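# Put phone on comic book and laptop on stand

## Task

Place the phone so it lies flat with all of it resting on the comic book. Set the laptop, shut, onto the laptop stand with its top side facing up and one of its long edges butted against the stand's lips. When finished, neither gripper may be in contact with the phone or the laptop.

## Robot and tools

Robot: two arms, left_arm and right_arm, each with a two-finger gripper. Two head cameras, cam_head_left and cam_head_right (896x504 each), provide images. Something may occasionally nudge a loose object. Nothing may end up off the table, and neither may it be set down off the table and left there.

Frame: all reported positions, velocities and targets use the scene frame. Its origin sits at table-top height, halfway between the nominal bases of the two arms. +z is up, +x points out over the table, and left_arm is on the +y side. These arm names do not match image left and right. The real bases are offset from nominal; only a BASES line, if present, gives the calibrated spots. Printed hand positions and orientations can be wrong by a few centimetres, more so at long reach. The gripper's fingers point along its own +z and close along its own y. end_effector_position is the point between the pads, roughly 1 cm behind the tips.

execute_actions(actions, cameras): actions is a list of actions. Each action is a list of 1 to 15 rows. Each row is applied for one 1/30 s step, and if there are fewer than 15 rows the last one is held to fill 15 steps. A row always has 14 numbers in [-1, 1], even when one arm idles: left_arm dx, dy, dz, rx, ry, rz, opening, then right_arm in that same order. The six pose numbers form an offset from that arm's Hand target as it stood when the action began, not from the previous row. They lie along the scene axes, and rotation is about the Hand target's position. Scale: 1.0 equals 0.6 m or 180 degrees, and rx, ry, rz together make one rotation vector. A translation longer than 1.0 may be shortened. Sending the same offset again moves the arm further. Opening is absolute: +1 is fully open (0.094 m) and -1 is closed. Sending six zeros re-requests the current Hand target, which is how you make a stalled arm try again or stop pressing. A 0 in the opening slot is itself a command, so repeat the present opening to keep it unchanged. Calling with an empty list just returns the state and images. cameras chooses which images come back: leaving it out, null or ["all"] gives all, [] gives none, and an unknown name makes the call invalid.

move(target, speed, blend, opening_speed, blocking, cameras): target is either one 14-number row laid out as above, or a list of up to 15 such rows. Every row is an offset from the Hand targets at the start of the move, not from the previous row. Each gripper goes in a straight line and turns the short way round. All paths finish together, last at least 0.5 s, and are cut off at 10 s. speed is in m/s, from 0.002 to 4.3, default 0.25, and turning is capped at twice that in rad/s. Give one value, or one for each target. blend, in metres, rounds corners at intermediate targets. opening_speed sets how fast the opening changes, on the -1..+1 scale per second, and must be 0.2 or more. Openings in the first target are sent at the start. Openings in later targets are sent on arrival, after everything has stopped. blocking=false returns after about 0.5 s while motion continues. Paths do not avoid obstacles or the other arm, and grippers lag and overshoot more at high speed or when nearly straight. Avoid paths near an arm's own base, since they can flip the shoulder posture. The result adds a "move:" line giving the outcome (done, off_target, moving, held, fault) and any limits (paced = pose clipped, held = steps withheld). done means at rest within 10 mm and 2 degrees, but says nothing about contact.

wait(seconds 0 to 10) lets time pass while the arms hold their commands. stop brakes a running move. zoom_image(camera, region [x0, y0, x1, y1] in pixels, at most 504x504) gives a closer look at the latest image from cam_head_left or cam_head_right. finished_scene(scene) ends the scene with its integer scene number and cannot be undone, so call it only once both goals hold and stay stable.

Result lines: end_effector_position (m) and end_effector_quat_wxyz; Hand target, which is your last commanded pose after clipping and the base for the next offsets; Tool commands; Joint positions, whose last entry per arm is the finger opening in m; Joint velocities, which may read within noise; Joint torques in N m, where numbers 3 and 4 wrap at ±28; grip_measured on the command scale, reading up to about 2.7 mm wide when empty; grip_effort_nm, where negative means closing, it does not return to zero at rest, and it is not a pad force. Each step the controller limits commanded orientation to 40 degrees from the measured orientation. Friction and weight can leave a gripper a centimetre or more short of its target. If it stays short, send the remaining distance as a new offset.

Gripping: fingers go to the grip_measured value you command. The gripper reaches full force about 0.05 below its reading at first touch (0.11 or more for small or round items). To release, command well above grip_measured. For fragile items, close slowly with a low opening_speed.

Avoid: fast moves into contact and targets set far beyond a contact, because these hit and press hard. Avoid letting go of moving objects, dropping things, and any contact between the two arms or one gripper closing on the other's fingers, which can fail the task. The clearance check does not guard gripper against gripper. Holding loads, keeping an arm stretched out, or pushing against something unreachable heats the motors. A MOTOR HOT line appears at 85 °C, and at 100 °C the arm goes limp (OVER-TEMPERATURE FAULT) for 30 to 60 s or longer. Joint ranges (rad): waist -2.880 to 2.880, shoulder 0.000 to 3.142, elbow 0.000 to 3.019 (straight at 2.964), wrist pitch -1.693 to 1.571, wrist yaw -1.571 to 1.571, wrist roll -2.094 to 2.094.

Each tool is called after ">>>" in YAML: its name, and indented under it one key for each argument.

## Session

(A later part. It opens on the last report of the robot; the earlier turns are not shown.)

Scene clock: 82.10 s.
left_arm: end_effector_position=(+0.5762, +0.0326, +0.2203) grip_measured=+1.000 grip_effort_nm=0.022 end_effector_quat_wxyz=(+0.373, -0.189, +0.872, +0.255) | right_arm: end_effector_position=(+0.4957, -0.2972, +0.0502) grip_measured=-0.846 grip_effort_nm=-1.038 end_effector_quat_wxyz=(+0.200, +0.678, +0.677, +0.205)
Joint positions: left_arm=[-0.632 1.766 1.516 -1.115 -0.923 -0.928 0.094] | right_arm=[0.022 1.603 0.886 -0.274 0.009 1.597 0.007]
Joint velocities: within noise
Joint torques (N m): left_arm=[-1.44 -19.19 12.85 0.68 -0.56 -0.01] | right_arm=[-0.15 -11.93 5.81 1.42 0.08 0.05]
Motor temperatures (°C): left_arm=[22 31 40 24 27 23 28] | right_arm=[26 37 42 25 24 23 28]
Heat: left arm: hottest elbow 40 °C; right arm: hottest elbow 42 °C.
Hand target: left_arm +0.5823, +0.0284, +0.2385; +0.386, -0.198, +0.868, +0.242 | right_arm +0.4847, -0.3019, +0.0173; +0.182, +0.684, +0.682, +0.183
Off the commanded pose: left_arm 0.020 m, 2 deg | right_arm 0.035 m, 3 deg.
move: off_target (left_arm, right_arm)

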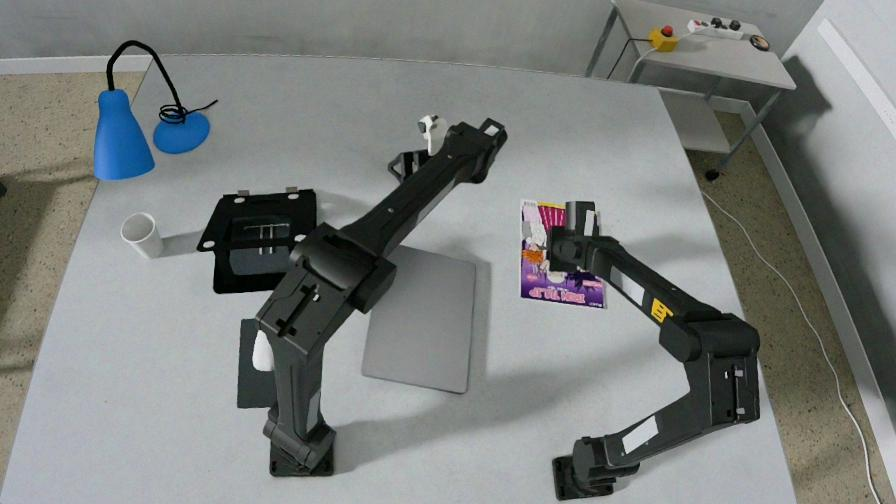

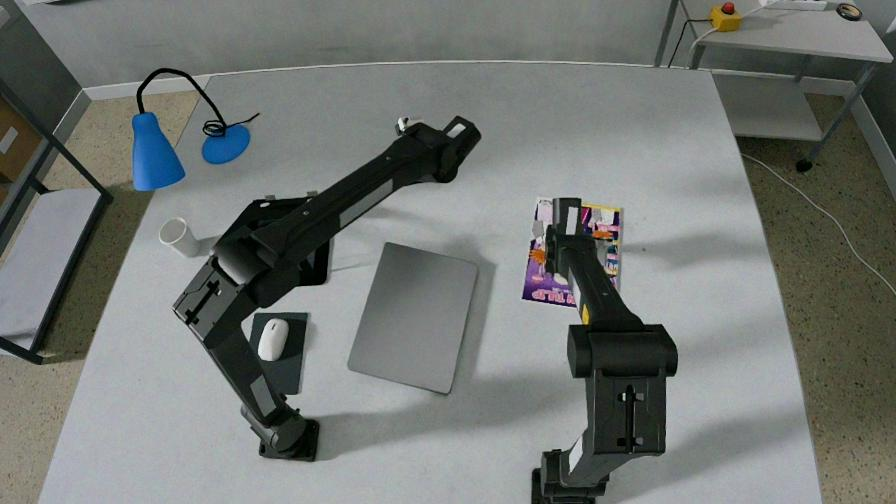

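>>> move:
  target: [0,0,0,0,0,0,1,0.015,0,0.045,0,0,0,-1]
  speed: 0.05
  cameras: []

>>> move:
  target: [0,0,0,0,0,0,1,0,0,0,0,0,0,0.9]
  speed: 0.05
  opening_speed: 0.3

>>> zoom_image:
  camera: "cam_head_left"
  region: [500, 180, 640, 320]

>>> zoom_image:
  camera: "cam_head_right"
  region: [500, 180, 640, 320]

Scene clock: 86.37 s.
left_arm: end_effector_position=(+0.5762, +0.0326, +0.2203) grip_measured=+1.000 grip_effort_nm=0.022 end_effector_quat_wxyz=(+0.373, -0.189, +0.872, +0.255) | right_arm: end_effector_position=(+0.4926, -0.2973, +0.0498) grip_measured=-0.846 grip_effort_nm=-1.033 end_effector_quat_wxyz=(+0.191, +0.679, +0.682, +0.194)
Joint positions: left_arm=[-0.632 1.766 1.516 -1.115 -0.923 -0.928 0.094] | right_arm=[0.022 1.603 0.898 -0.314 0.009 1.591 0.007]
Joint velocities: within noise
Joint torques (N m): left_arm=[-1.67 -19.19 12.94 0.76 -0.55 -0.03] | right_arm=[-0.21 -14.39 8.73 -0.1 0.06 0.09]
Motor temperatures (°C): left_arm=[22 31 41 24 27 23 28] | right_arm=[26 37 42 25 24 23 28]
Heat: left arm: hottest elbow 41 °C; right arm: hottest elbow 42 °C.
Hand target: left_arm +0.5823, +0.0284, +0.2385; +0.386, -0.198, +0.868, +0.242 | right_arm +0.4939, -0.3018, +0.0445; +0.182, +0.684, +0.683, +0.183
Off the commanded pose: left_arm 0.020 m, 2 deg | right_arm 0.007 m, 2 deg.
move: off_target (left_arm)
No camera images: "cameras" was empty.

Scene clock: 93.00 s.
left_arm: end_effector_position=(+0.5762, +0.0326, +0.2203) grip_measured=+1.000 grip_effort_nm=0.017 end_effector_quat_wxyz=(+0.373, -0.189, +0.872, +0.255) | right_arm: end_effector_position=(+0.4881, -0.2974, +0.0471) grip_measured=+0.898 grip_effort_nm=0.066 end_effector_quat_wxyz=(+0.184, +0.681, +0.684, +0.187)
Joint positions: left_arm=[-0.632 1.766 1.516 -1.115 -0.923 -0.928 0.094] | right_arm=[0.022 1.603 0.898 -0.335 0.009 1.591 0.089]
Joint velocities: within noise
Joint torques (N m): left_arm=[-1.61 -19.31 12.6 0.59 -0.58 -0.04] | right_arm=[-0.21 -14.21 8.84 0.64 0.07 0.09]
Motor temperatures (°C): left_arm=[22 31 41 24 27 23 28] | right_arm=[26 37 42 25 24 23 27]
Heat: left arm: hottest elbow 41 °C; right arm: hottest elbow 42 °C.
Hand target: left_arm +0.5823, +0.0284, +0.2385; +0.386, -0.198, +0.868, +0.242 | right_arm +0.4938, -0.3019, +0.0445; +0.182, +0.684, +0.682, +0.183
Off the commanded pose: left_arm 0.020 m, 2 deg | right_arm 0.008 m, 1 deg.
move: off_target (left_arm)

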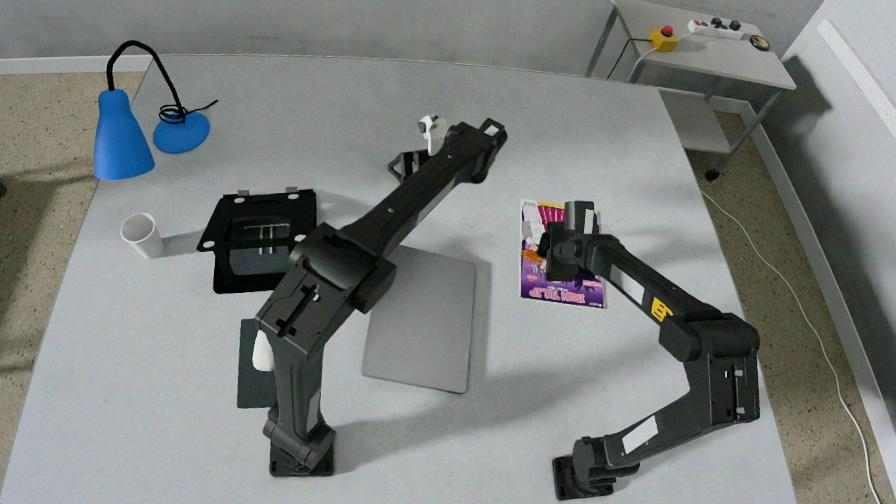

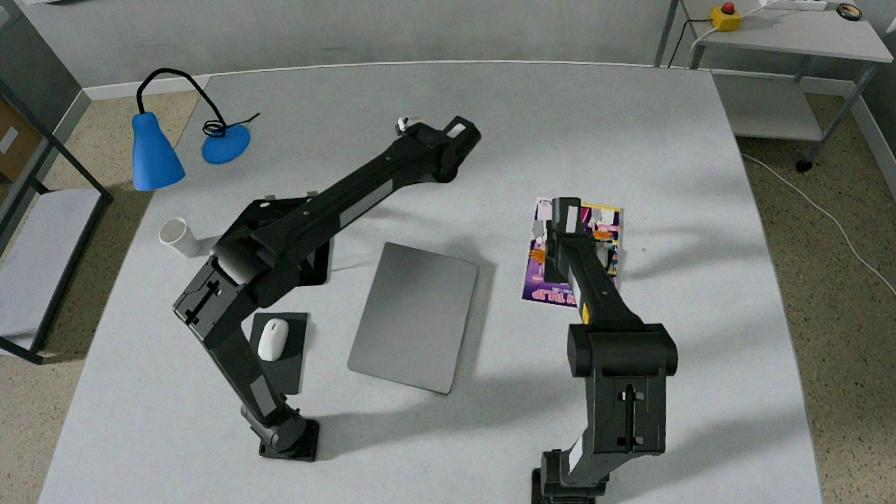

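Scaled by 3.600.

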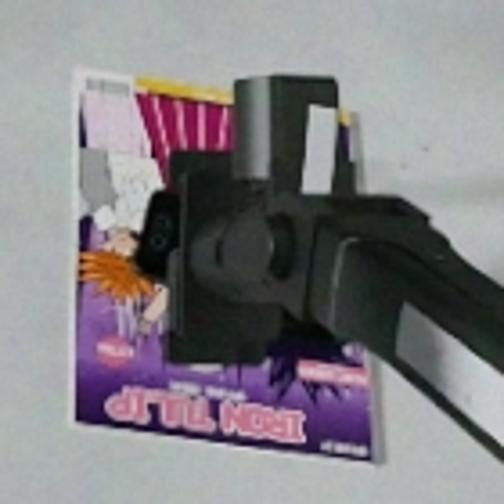

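Scaled by 3.600.

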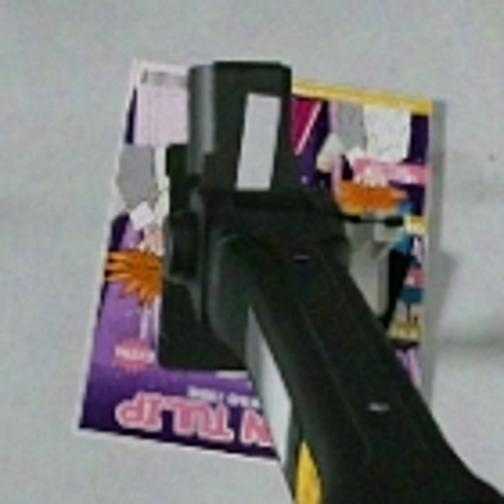

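>>> execute_actions:
  actions: []

>>> zoom_image:
  camera: "cam_head_left"
  region: [480, 170, 680, 340]

>>> zoom_image:
  camera: "cam_head_right"
  region: [480, 170, 680, 340]

Scene clock: 107.63 s.
left_arm: end_effector_position=(+0.5762, +0.0326, +0.2203) grip_measured=+1.000 grip_effort_nm=0.022 end_effector_quat_wxyz=(+0.373, -0.189, +0.872, +0.255) | right_arm: end_effector_position=(+0.4881, -0.2974, +0.0471) grip_measured=+0.899 grip_effort_nm=0.066 end_effector_quat_wxyz=(+0.184, +0.681, +0.684, +0.187)
Joint positions: left_arm=[-0.632 1.766 1.516 -1.115 -0.923 -0.928 0.094] | right_arm=[0.022 1.603 0.898 -0.335 0.009 1.591 0.089]
Joint velocities: within noise
Joint torques (N m): left_arm=[-0.91 -19.78 12.75 0.9 -0.57 -0.04] | right_arm=[-0.21 -14.27 8.84 0.65 0.07 0.09]
Motor temperatures (°C): left_arm=[22 31 41 24 27 23 28] | right_arm=[26 36 42 25 24 23 27]
Heat: left arm: hottest elbow 41 °C; right arm: hottest elbow 42 °C.
Hand target: left_arm +0.5823, +0.0284, +0.2385; +0.386, -0.198, +0.868, +0.242 | right_arm +0.4938, -0.3019, +0.0445; +0.182, +0.684, +0.682, +0.183
Tool commands: left_gripper/opening=+1.0 right_gripper/opening=+0.9
Off the commanded pose: left_arm 0.020 m, 2 deg | right_arm 0.008 m, 1 deg.

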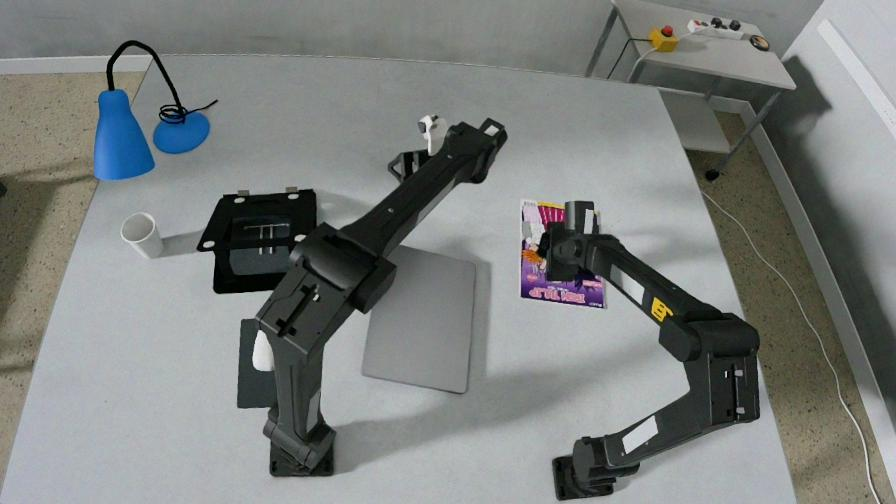

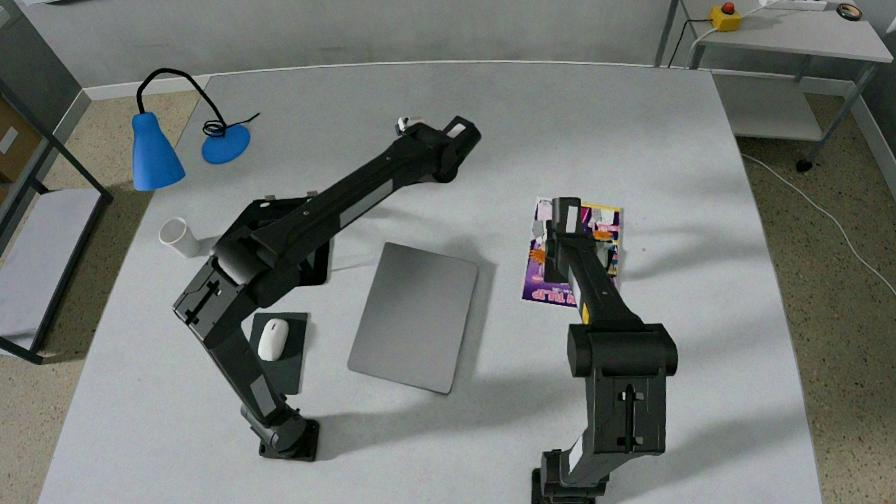

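Scaled by 2.520.

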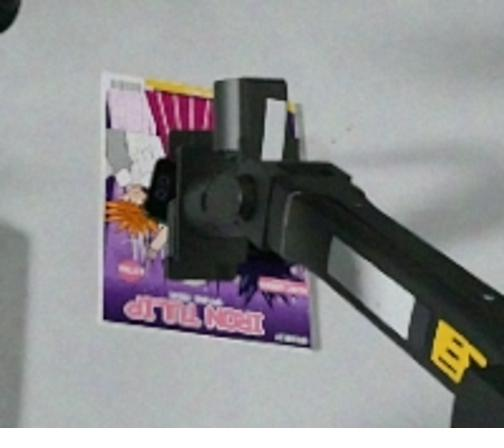

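Scaled by 2.520.

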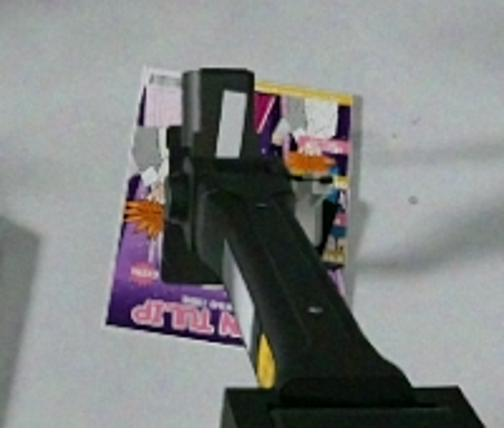

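>>> move:
  target:
    - [0,0,0,0,0,0,1,-0.02,0,-0.015,0,0,0,0.9]
    - [0,0,0,0,0,0,1,-0.25,0,-0.01,0,0,0,0.9]
  speed: 0.1
  cameras: ["cam_head_left"]

>>> zoom_image:
  camera: "cam_head_left"
  region: [480, 170, 680, 340]

Scene clock: 113.03 s.
left_arm: end_effector_position=(+0.5762, +0.0326, +0.2203) grip_measured=+1.000 grip_effort_nm=0.027 end_effector_quat_wxyz=(+0.373, -0.189, +0.872, +0.255) | right_arm: end_effector_position=(+0.3512, -0.3014, +0.0404) grip_measured=+0.899 grip_effort_nm=0.061 end_effector_quat_wxyz=(+0.185, +0.681, +0.683, +0.186)
Joint positions: left_arm=[-0.632 1.766 1.516 -1.115 -0.923 -0.928 0.094] | right_arm=[0.022 1.273 0.525 -0.291 0.011 1.592 0.089]
Joint velocities: within noise
Joint torques (N m): left_arm=[-1.32 -19.9 12.92 0.79 -0.55 -0.01] | right_arm=[0.5 -10.29 6.27 0.64 0.16 0.16]
Motor temperatures (°C): left_arm=[22 31 41 24 27 23 27] | right_arm=[26 36 42 25 24 23 26]
Heat: left arm: hottest elbow 41 °C; right arm: hottest elbow 42 °C.
Hand target: left_arm +0.5823, +0.0284, +0.2385; +0.386, -0.198, +0.868, +0.242 | right_arm +0.3438, -0.3019, +0.0384; +0.182, +0.684, +0.682, +0.183
Off the commanded pose: left_arm 0.020 m, 2 deg | right_arm 0.008 m, 1 deg.
move: off_target (left_arm)
Images, in order (width x height): cam_head_left 896x504.

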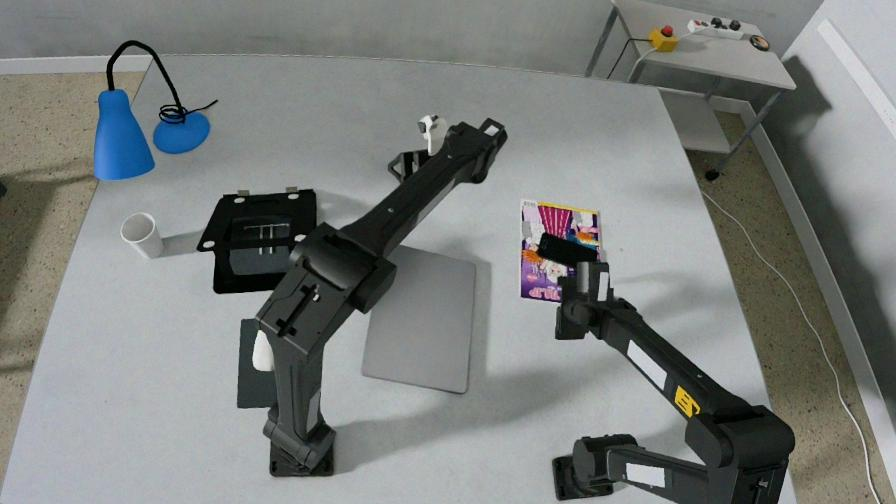

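Scaled by 2.520.

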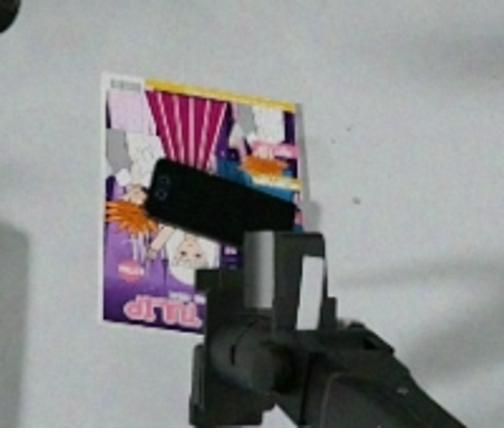

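>>> move:
  target:
    - [-0.05,0.1,-0.05,-0.11,0.11,0,1,-0.2,0,0.1,0,0,0,0.9]
    - [-0.154,0.22,-0.2,-0.213,0.213,0,-1,-0.24,0.167,0.136,0,0.167,0,-1]
  blend: 0.03

>>> zoom_image:
  camera: "cam_head_left"
  region: [480, 170, 680, 340]

>>> zoom_image:
  camera: "cam_head_right"
  region: [480, 170, 680, 340]

Scene clock: 132.50 s.
left_arm: end_effector_position=(+0.4902, +0.1569, +0.1128) grip_measured=-0.979 grip_effort_nm=-0.940 end_effector_quat_wxyz=(-0.008, -0.224, +0.975, +0.004) | right_arm: end_effector_position=(+0.1838, -0.2128, +0.1035) grip_measured=-0.990 grip_effort_nm=-0.466 end_effector_quat_wxyz=(-0.006, +0.710, +0.704, -0.015)
Joint positions: left_arm=[-0.213 1.646 1.259 -1.201 -0.002 -0.636 0.001] | right_arm=[0.422 1.035 0.655 -1.224 -0.001 2.006 0]
Joint velocities: within noise
Joint torques (N m): left_arm=[-1.55 -17.08 8.64 0.53 0 0.13] | right_arm=[1.44 -4.84 12.03 -0.32 0.03 0.22]
Motor temperatures (°C): left_arm=[22 31 41 24 27 23 27] | right_arm=[26 37 42 25 24 23 26]
Heat: left arm: hottest elbow 41 °C; right arm: hottest elbow 42 °C.
Hand target: left_arm +0.4900, +0.1605, +0.1186; +0.001, -0.223, +0.975, -0.001 | right_arm +0.1997, -0.2016, +0.1201; -0.001, +0.708, +0.706, -0.001
Off the commanded pose: left_arm 0.007 m, 1 deg | right_arm 0.026 m, 2 deg.
move: off_target (right_arm); target 2's new opening was sent with right_arm's hand 0.025 m and 2 deg from that target

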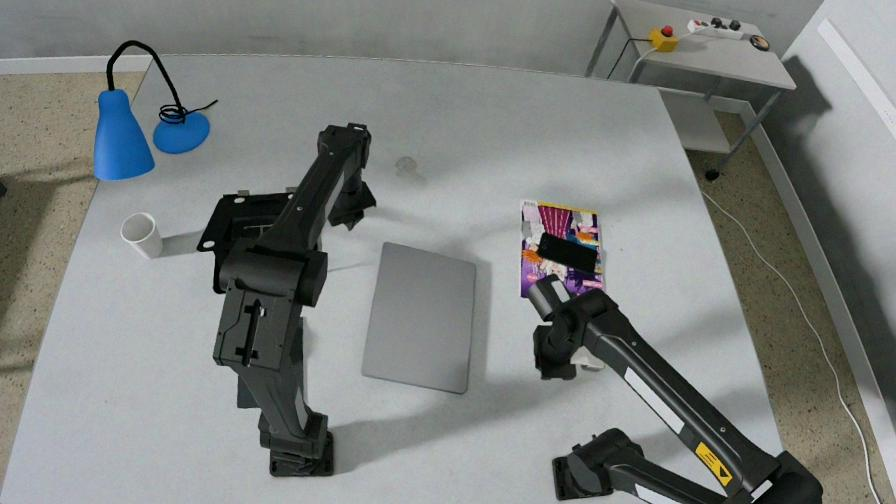

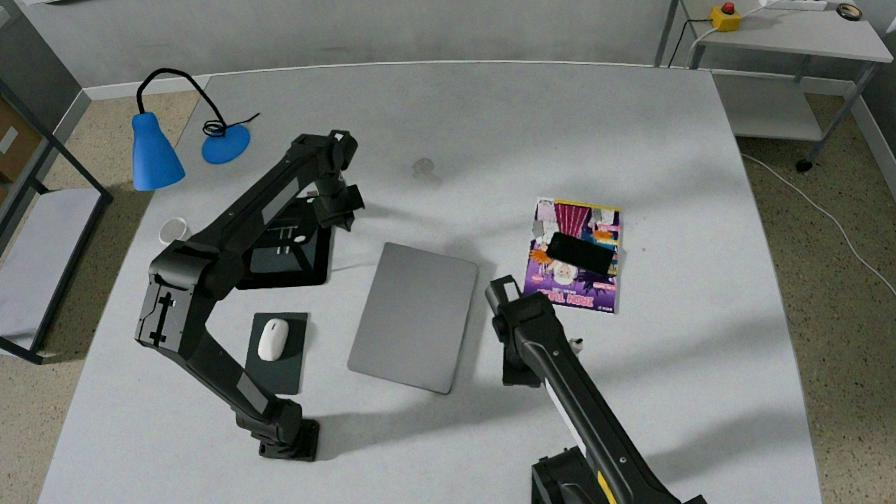

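Scaled by 2.520.

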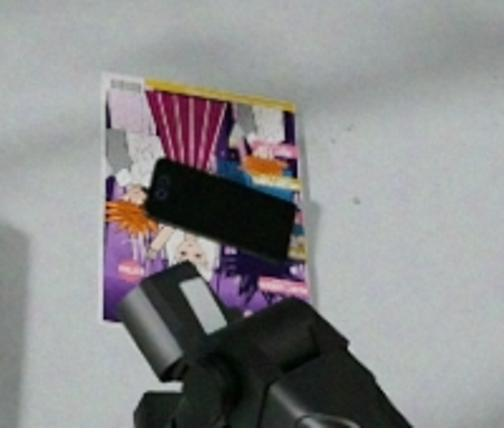

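Scaled by 2.520.

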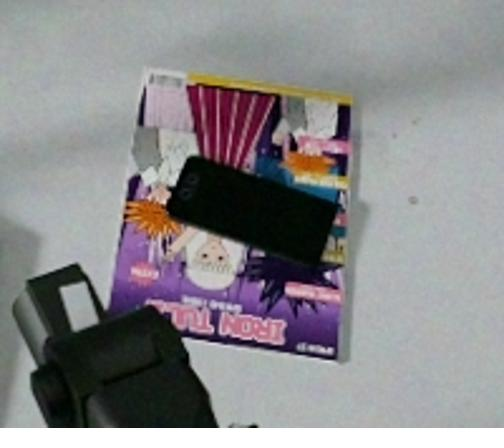

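>>> zoom_image:
  camera: "cam_head_left"
  region: [330, 220, 530, 410]

>>> zoom_image:
  camera: "cam_head_right"
  region: [330, 220, 530, 410]

Scaled by 2.520.

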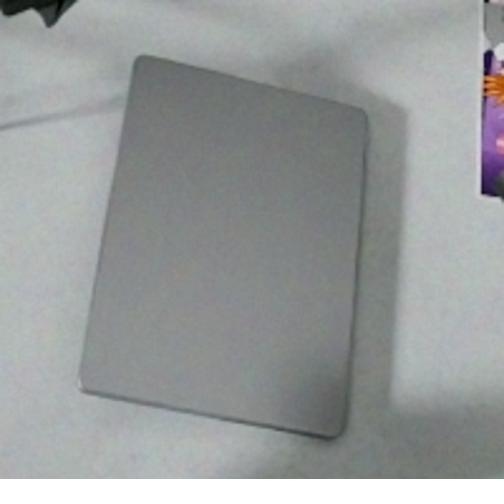

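Scaled by 2.520.

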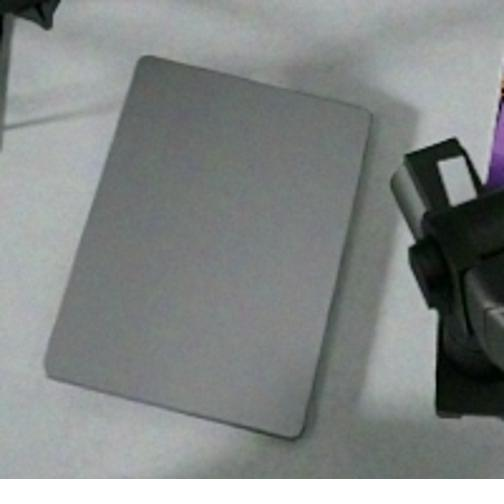

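>>> move:
  target: [0,0,-0.172,0,0,0,-1,0,0,-0.172,0,0,0,-1]
  speed: 0.15

Scene clock: 138.37 s.
left_arm: end_effector_position=(+0.4886, +0.1571, +0.0178) grip_measured=-0.981 grip_effort_nm=-1.004 end_effector_quat_wxyz=(-0.001, -0.223, +0.975, +0.002) | right_arm: end_effector_position=(+0.2052, -0.2031, +0.0249) grip_measured=-0.991 grip_effort_nm=-0.491 end_effector_quat_wxyz=(+0.003, +0.710, +0.705, +0.008)
Joint positions: left_arm=[-0.213 1.758 1.124 -0.941 -0.002 -0.635 0.001] | right_arm=[0.422 1.218 0.543 -0.879 -0.001 2.006 0]
Joint velocities: within noise
Joint torques (N m): left_arm=[-1.14 -16.03 7.77 0.8 0.06 0.11] | right_arm=[1.38 -6.12 5.94 0.57 0.05 0.22]
Motor temperatures (°C): left_arm=[22 30 40 24 27 23 28] | right_arm=[26 36 44 25 24 23 26]
Heat: left arm: hottest elbow 40 °C; right arm: hottest elbow 44 °C.
Hand target: left_arm +0.4899, +0.1605, +0.0153; +0.001, -0.223, +0.975, -0.001 | right_arm +0.1997, -0.2017, +0.0168; -0.001, +0.708, +0.706, -0.001
Off the commanded pose: left_arm 0.004 m, 0 deg | right_arm 0.010 m, 1 deg.
move: done

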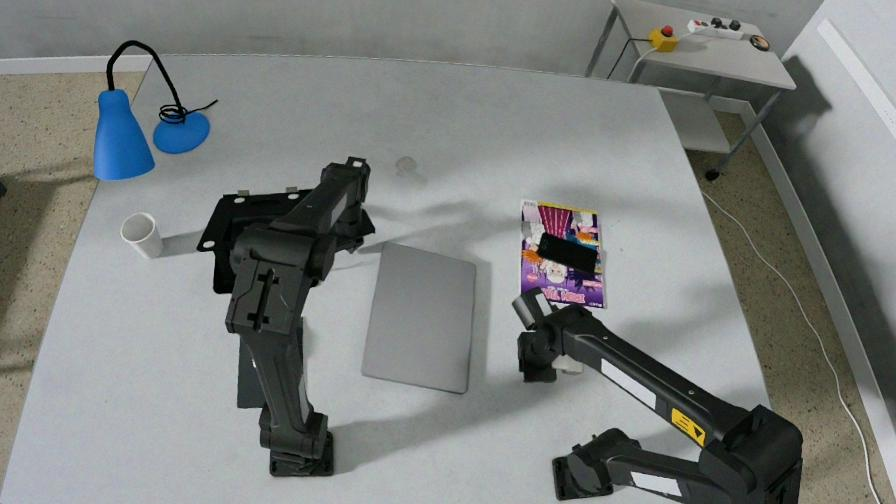

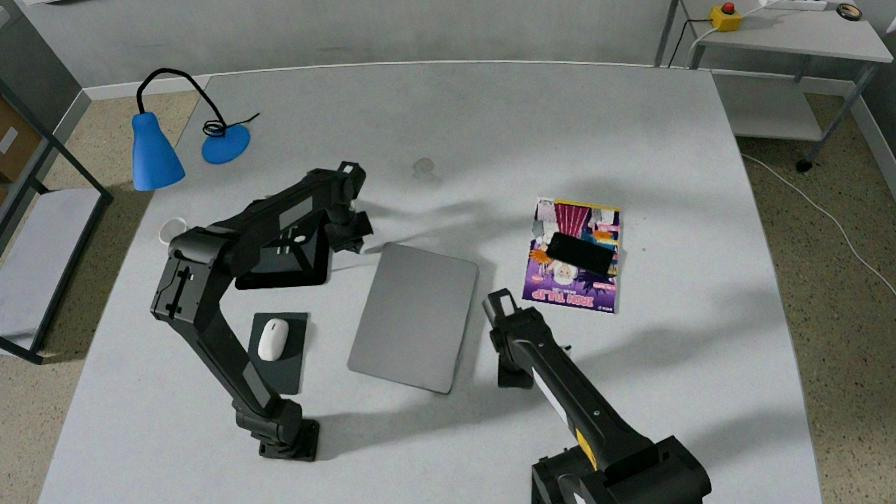

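>>> move:
  target:
    - [-0.02,-0.122,-0.003,0,0,0,-1,-0.057,0.187,-0.015,0,0,0,-1]
    - [0.025,-0.22,-0.003,0,0,0,-1,-0.102,0.285,-0.015,0,0,0,-1]
  speed: [0.12,0.06]

Scene clock: 147.27 s.
left_arm: end_effector_position=(+0.4918, +0.0463, +0.0126) grip_measured=-0.981 grip_effort_nm=-0.999 end_effector_quat_wxyz=(-0.004, -0.227, +0.974, +0.006) | right_arm: end_effector_position=(+0.1361, -0.0449, +0.0112) grip_measured=-0.991 grip_effort_nm=-0.486 end_effector_quat_wxyz=(-0.113, +0.556, +0.824, -0.005)
Joint positions: left_arm=[-0.432 1.848 1.241 -0.978 -0.004 -0.862 0.001] | right_arm=[0.886 1.438 0.681 -0.844 -0.225 2.076 0]
Joint velocities: within noise
Joint torques (N m): left_arm=[-2.84 -16.56 12.78 0.14 0.12 -0.13] | right_arm=[1.79 -7.41 8.7 0.18 -0.14 0.23]
Motor temperatures (°C): left_arm=[22 30 40 24 27 23 28] | right_arm=[26 36 43 25 24 23 26]
Heat: left arm: hottest elbow 40 °C; right arm: hottest elbow 43 °C.
Hand target: left_arm +0.5050, +0.0284, +0.0136; +0.001, -0.223, +0.975, -0.001 | right_arm +0.1386, -0.0307, +0.0078; -0.001, +0.708, +0.706, -0.001
Off the commanded pose: left_arm 0.022 m, 1 deg | right_arm 0.015 m, 25 deg.
joint sent to its limit (right arm) — joint 6 (wrist roll), upper limit. The joint targets are off in orientation, not in position.
move: off_target (left_arm, right_arm)

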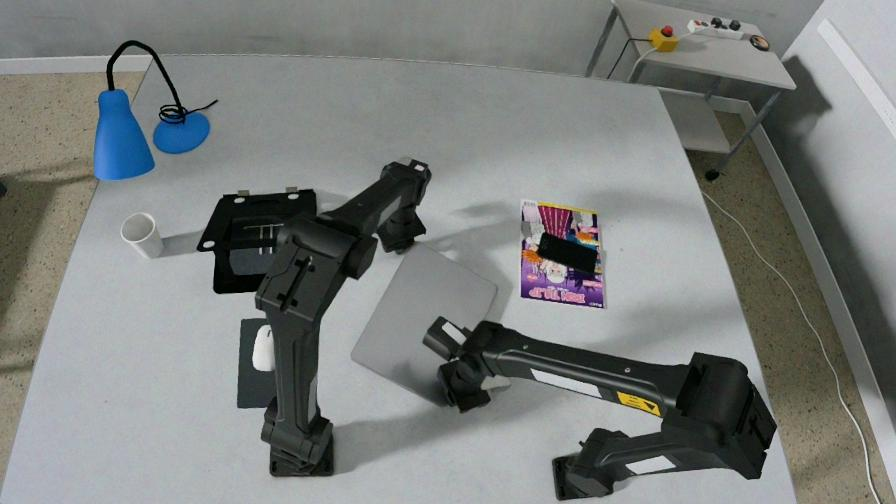

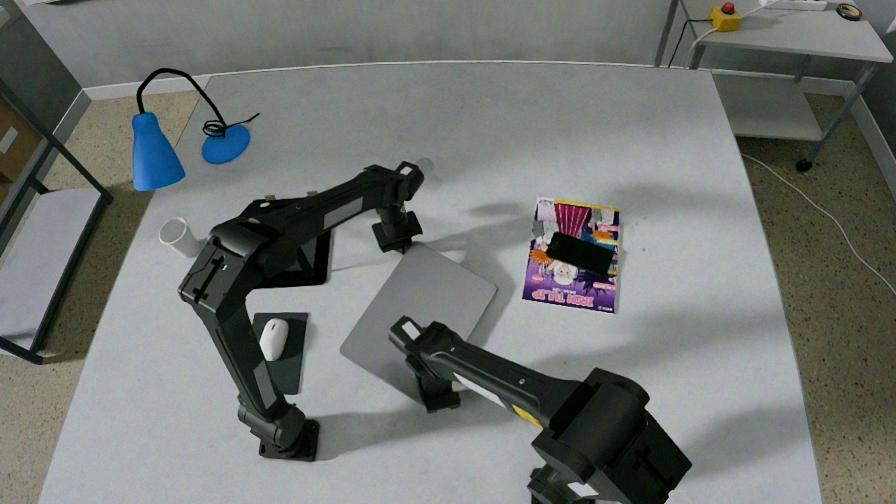

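>>> move:
  target:
    - [0.0,-0.06,0,0,0,0,-1,0,0.05,0,0,0,0.25,-1]
    - [-0.005,-0.12,0,0,0,0,-1,0.01,0.12,0,0,0,0.28,-1]
  speed: 0.07

Scene clock: 155.03 s.
left_arm: end_effector_position=(+0.4916, -0.0260, +0.0131) grip_measured=-0.981 grip_effort_nm=-0.999 end_effector_quat_wxyz=(-0.003, -0.226, +0.974, +0.005) | right_arm: end_effector_position=(+0.1327, +0.0139, +0.0106) grip_measured=-0.991 grip_effort_nm=-0.476 end_effector_quat_wxyz=(-0.005, +0.348, +0.937, -0.016)
Joint positions: left_arm=[-0.557 1.916 1.35 -1.016 -0.004 -0.985 0.001] | right_arm=[1.101 1.556 0.829 -0.876 -0.006 1.817 0]
Joint velocities: within noise
Joint torques (N m): left_arm=[-3.02 -16.62 13.12 0.01 0.13 -0.1] | right_arm=[0.97 -9.35 10.48 0.8 0.24 0.05]
Motor temperatures (°C): left_arm=[22 30 40 24 27 23 28] | right_arm=[26 36 43 25 24 23 26]
Heat: left arm: hottest elbow 40 °C; right arm: hottest elbow 43 °C.
Hand target: left_arm +0.5019, -0.0437, +0.0135; +0.000, -0.223, +0.975, -0.001 | right_arm +0.1445, +0.0413, +0.0078; -0.001, +0.340, +0.941, -0.001
Off the commanded pose: left_arm 0.020 m, 1 deg | right_arm 0.030 m, 2 deg.
move: off_target (left_arm, right_arm)

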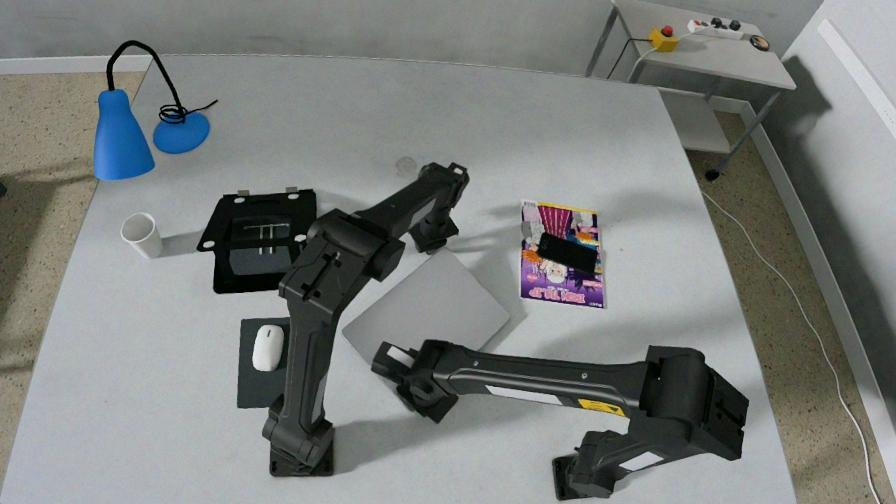

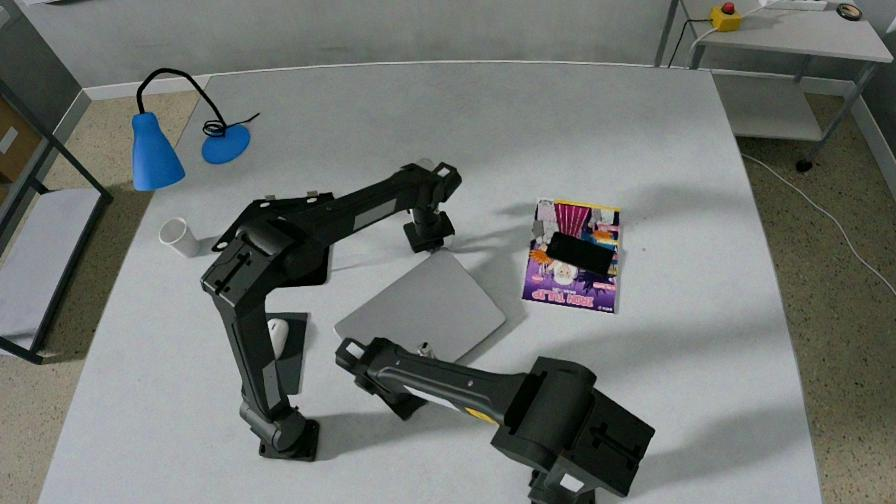

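>>> move:
  target:
    - [0,0,0.22,0,0,0,-1,0,-0.05,0.22,0,0,0,-1]
    - [-0.2,0.25,0.22,0,0,0,-1,0.1,-0.4,0.22,0,0,-0.15,-1]

>>> zoom_image:
  camera: "cam_head_left"
  region: [300, 220, 540, 420]

Scene clock: 163.20 s.
left_arm: end_effector_position=(+0.3822, +0.1018, +0.1438) grip_measured=-0.981 grip_effort_nm=-0.999 end_effector_quat_wxyz=(-0.006, -0.222, +0.975, +0.005) | right_arm: end_effector_position=(+0.2096, -0.1927, +0.1424) grip_measured=-0.991 grip_effort_nm=-0.476 end_effector_quat_wxyz=(+0.003, +0.548, +0.837, +0.005)
Joint positions: left_arm=[-0.409 1.393 1.057 -1.25 -0.001 -0.829 0.001] | right_arm=[0.453 1.059 0.779 -1.279 0.001 1.617 0]
Joint velocities: within noise
Joint torques (N m): left_arm=[-0.32 -13.16 8.54 0.76 -0.02 0.07] | right_arm=[-0.38 -7.77 7.46 -0.25 0.04 0.06]
Motor temperatures (°C): left_arm=[22 30 40 24 27 23 29] | right_arm=[26 36 44 25 24 23 26]
Heat: left arm: hottest elbow 40 °C; right arm: hottest elbow 44 °C.
Hand target: left_arm +0.3821, +0.1064, +0.1456; +0.001, -0.223, +0.975, -0.001 | right_arm +0.2045, -0.1987, +0.1398; -0.001, +0.550, +0.835, -0.001
Off the commanded pose: left_arm 0.005 m, 1 deg | right_arm 0.008 m, 1 deg.
move: done

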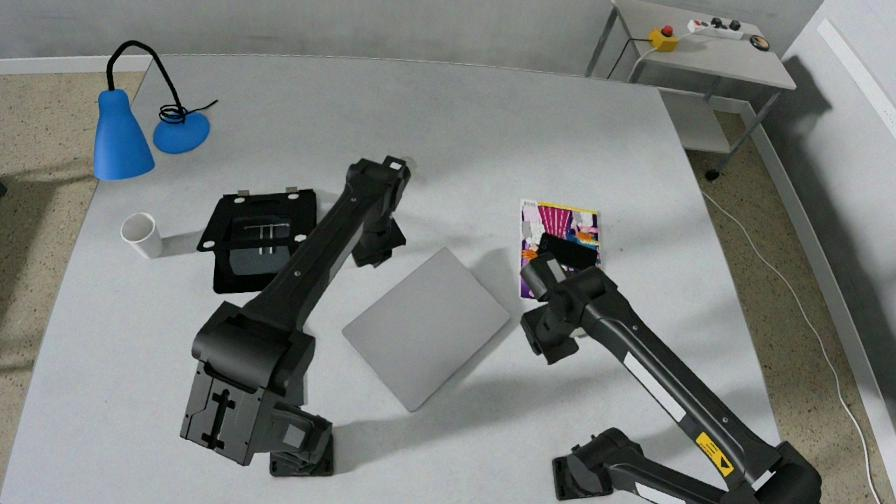

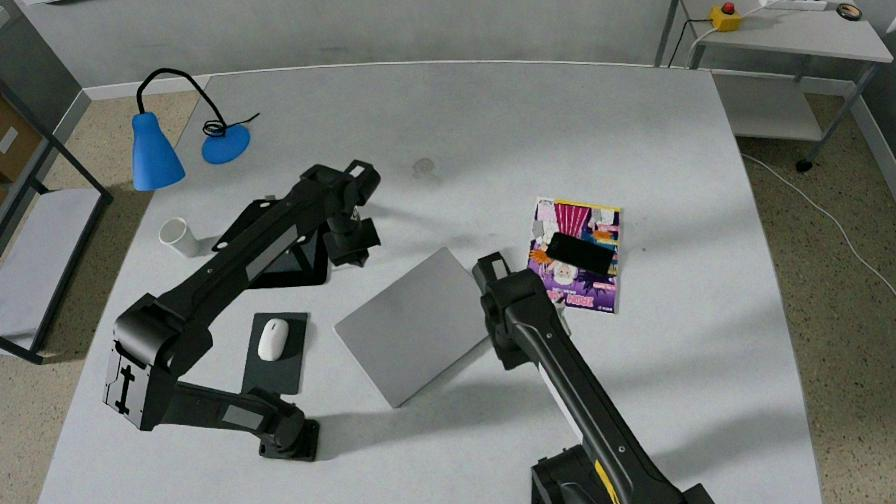

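Scaled by 2.100.

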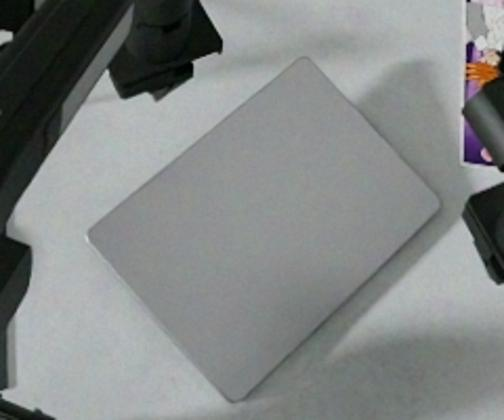

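>>> move:
  target: [-0.42,-0.195,0,0,0,0,-1,0.5,0.388,0,0,0,-0.05,-1]

>>> move:
  target: [0,0,-0.215,0,0,0,-1,0,0,-0.215,0,0,0,-1]
  speed: 0.15

Scene clock: 175.07 s.
left_arm: end_effector_position=(+0.1346, -0.0127, +0.1444) grip_measured=-0.981 grip_effort_nm=-0.994 end_effector_quat_wxyz=(-0.001, -0.225, +0.974, -0.002) | right_arm: end_effector_position=(+0.4947, +0.0197, +0.1409) grip_measured=-0.991 grip_effort_nm=-0.481 end_effector_quat_wxyz=(-0.004, +0.615, +0.788, -0.004)
Joint positions: left_arm=[-1.21 1.094 0.807 -1.28 0.002 -1.635 0.001] | right_arm=[0.556 2.008 1.855 -1.429 -0.004 1.886 0]
Joint velocities: within noise
Joint torques (N m): left_arm=[-2.2 -7.71 9.47 -0.2 -0.23 -0.05] | right_arm=[1.26 -21.19 12.7 -0.32 0.16 0.25]
Motor temperatures (°C): left_arm=[22 29 39 24 27 23 29] | right_arm=[26 36 44 25 24 23 26]
Heat: left arm: hottest elbow 39 °C; right arm: hottest elbow 44 °C.
Hand target: left_arm +0.1299, -0.0105, +0.1456; +0.001, -0.223, +0.975, -0.001 | right_arm +0.5046, +0.0341, +0.1399; -0.001, +0.614, +0.790, -0.001
Off the commanded pose: left_arm 0.005 m, 0 deg | right_arm 0.017 m, 1 deg.
move: off_target (right_arm)

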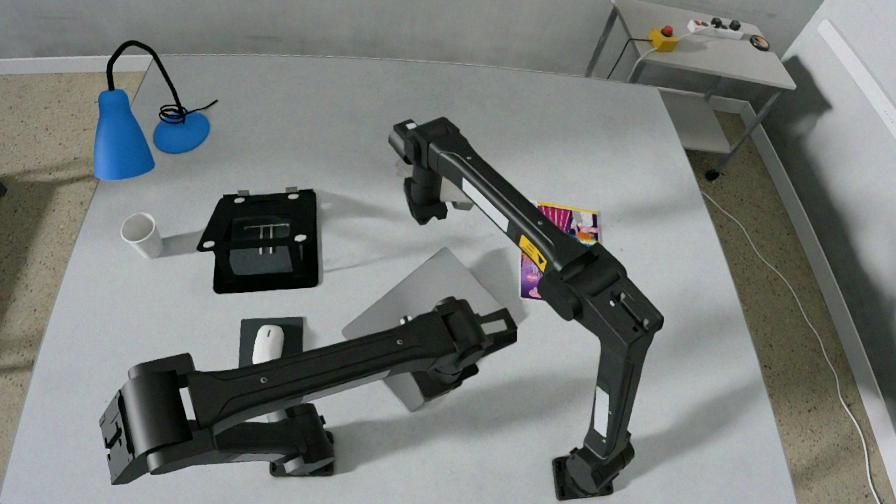

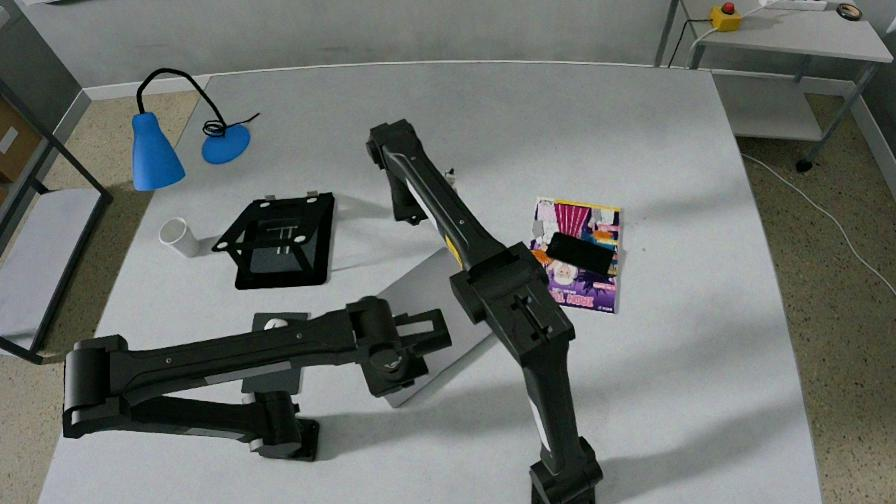

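Scene clock: 176.73 s.
left_arm: end_effector_position=(+0.1329, -0.0116, +0.0224) grip_measured=-0.981 grip_effort_nm=-0.994 end_effector_quat_wxyz=(+0.000, -0.224, +0.975, -0.006) | right_arm: end_effector_position=(+0.5100, +0.0292, +0.0319) grip_measured=-0.991 grip_effort_nm=-0.481 end_effector_quat_wxyz=(+0.002, +0.615, +0.788, +0.011)
Joint positions: left_arm=[-1.214 1.279 0.584 -0.865 0.002 -1.637 0.001] | right_arm=[0.556 2.116 1.736 -1.169 -0.003 1.886 0]
Joint velocities: within noise
Joint torques (N m): left_arm=[-2.02 -6.83 7.12 0.8 -0.2 -0.04] | right_arm=[1.14 -23.36 7.72 0.43 0.16 0.23]
Motor temperatures (°C): left_arm=[22 29 39 24 27 23 29] | right_arm=[26 36 44 25 24 23 26]
Heat: left arm: hottest elbow 39 °C; right arm: hottest elbow 44 °C.
Hand target: left_arm +0.1299, -0.0105, +0.0166; +0.001, -0.223, +0.975, -0.001 | right_arm +0.5046, +0.0340, +0.0109; -0.001, +0.614, +0.789, -0.001
Off the commanded pose: left_arm 0.007 m, 1 deg | right_arm 0.022 m, 1 deg.
move: off_target (right_arm)

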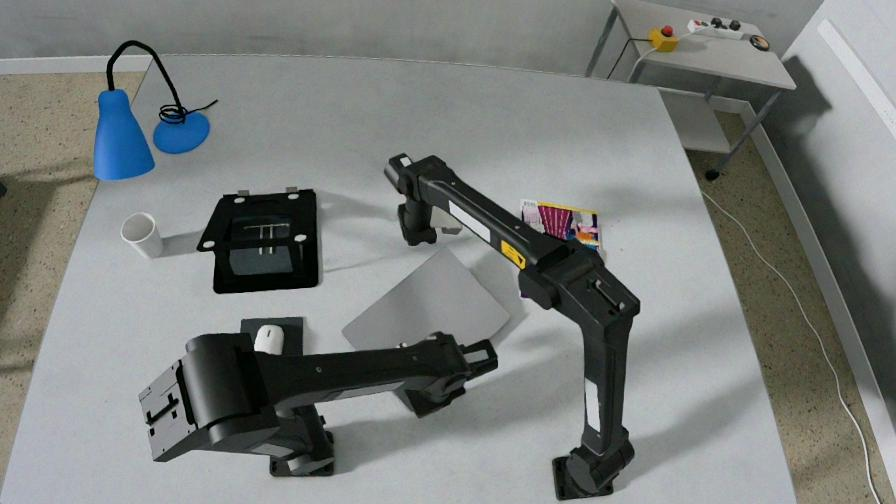

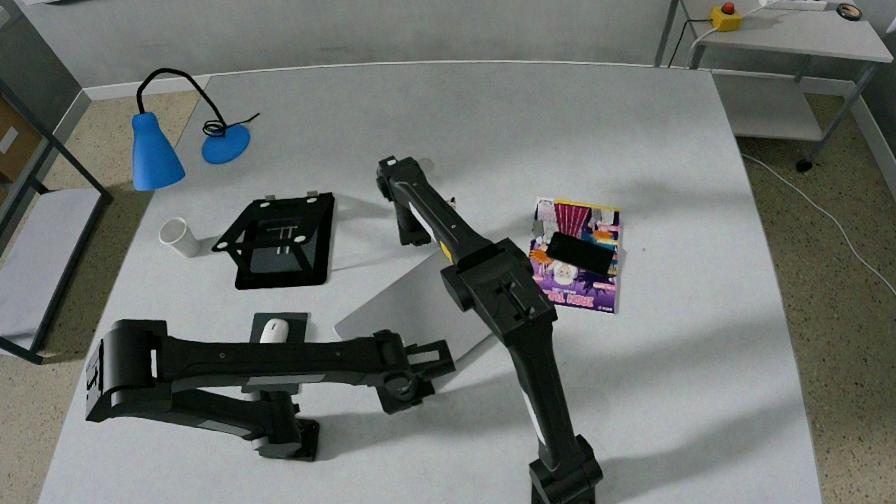

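>>> move:
  target:
    - [0.055,0.115,-0.008,0,0,0,-1,-0.063,-0.178,-0.02,0,0,0,-1]
    - [0.117,0.21,-0.008,0,0,0,-1,-0.135,-0.275,-0.02,0,0,0,-1]
  speed: 0.08

>>> zoom_image:
  camera: "cam_head_right"
  region: [280, 200, 520, 400]

Scene clock: 183.00 s.
left_arm: end_effector_position=(+0.1964, +0.1099, +0.0124) grip_measured=-0.981 grip_effort_nm=-0.999 end_effector_quat_wxyz=(-0.005, -0.216, +0.976, +0.000) | right_arm: end_effector_position=(+0.4327, -0.1188, +0.0123) grip_measured=-0.991 grip_effort_nm=-0.481 end_effector_quat_wxyz=(+0.005, +0.611, +0.791, +0.013)
Joint positions: left_arm=[-0.695 1.124 0.434 -0.888 0.009 -1.103 0.001] | right_arm=[0.386 1.822 1.201 -0.922 -0.004 1.706 0]
Joint velocities: within noise
Joint torques (N m): left_arm=[0.32 -6.48 7.19 0.7 -0.41 0.11] | right_arm=[-0.56 -18.61 5 0.34 0.19 0.11]
Motor temperatures (°C): left_arm=[22 29 39 24 27 23 29] | right_arm=[26 37 44 25 24 23 26]
Heat: left arm: hottest elbow 39 °C; right arm: hottest elbow 44 °C.
Hand target: left_arm +0.2001, +0.1154, +0.0119; +0.001, -0.223, +0.975, -0.001 | right_arm +0.4236, -0.1310, -0.0011; -0.001, +0.614, +0.790, -0.001
Off the commanded pose: left_arm 0.007 m, 1 deg | right_arm 0.020 m, 2 deg.
move: off_target (right_arm)

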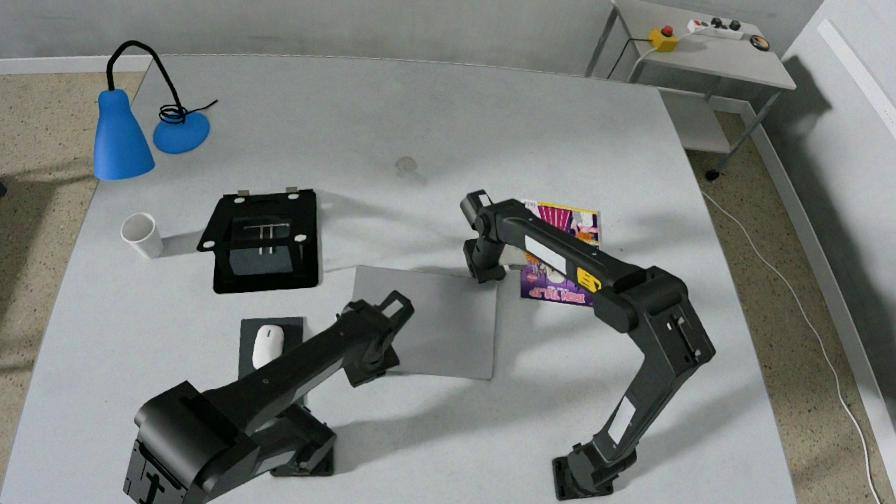

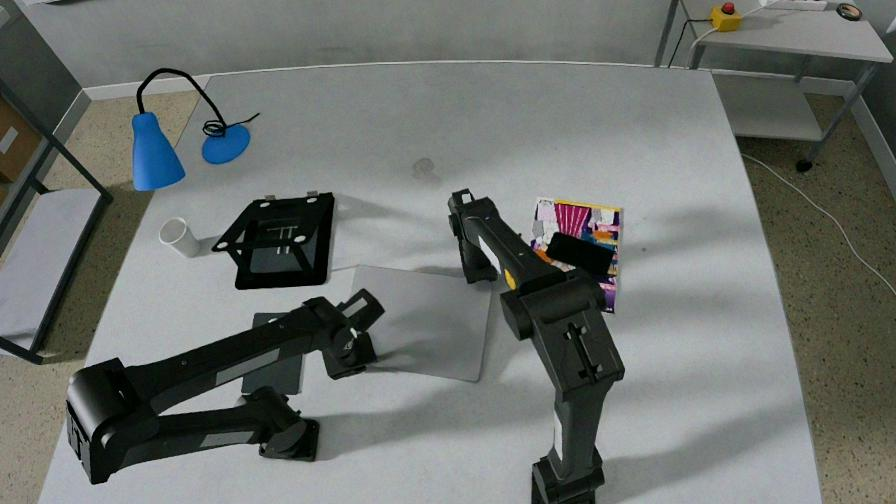

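Scaled by 2.100.

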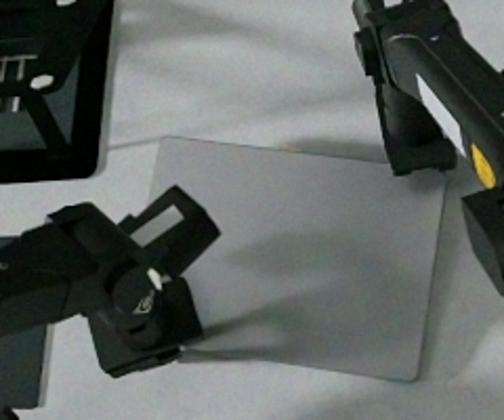

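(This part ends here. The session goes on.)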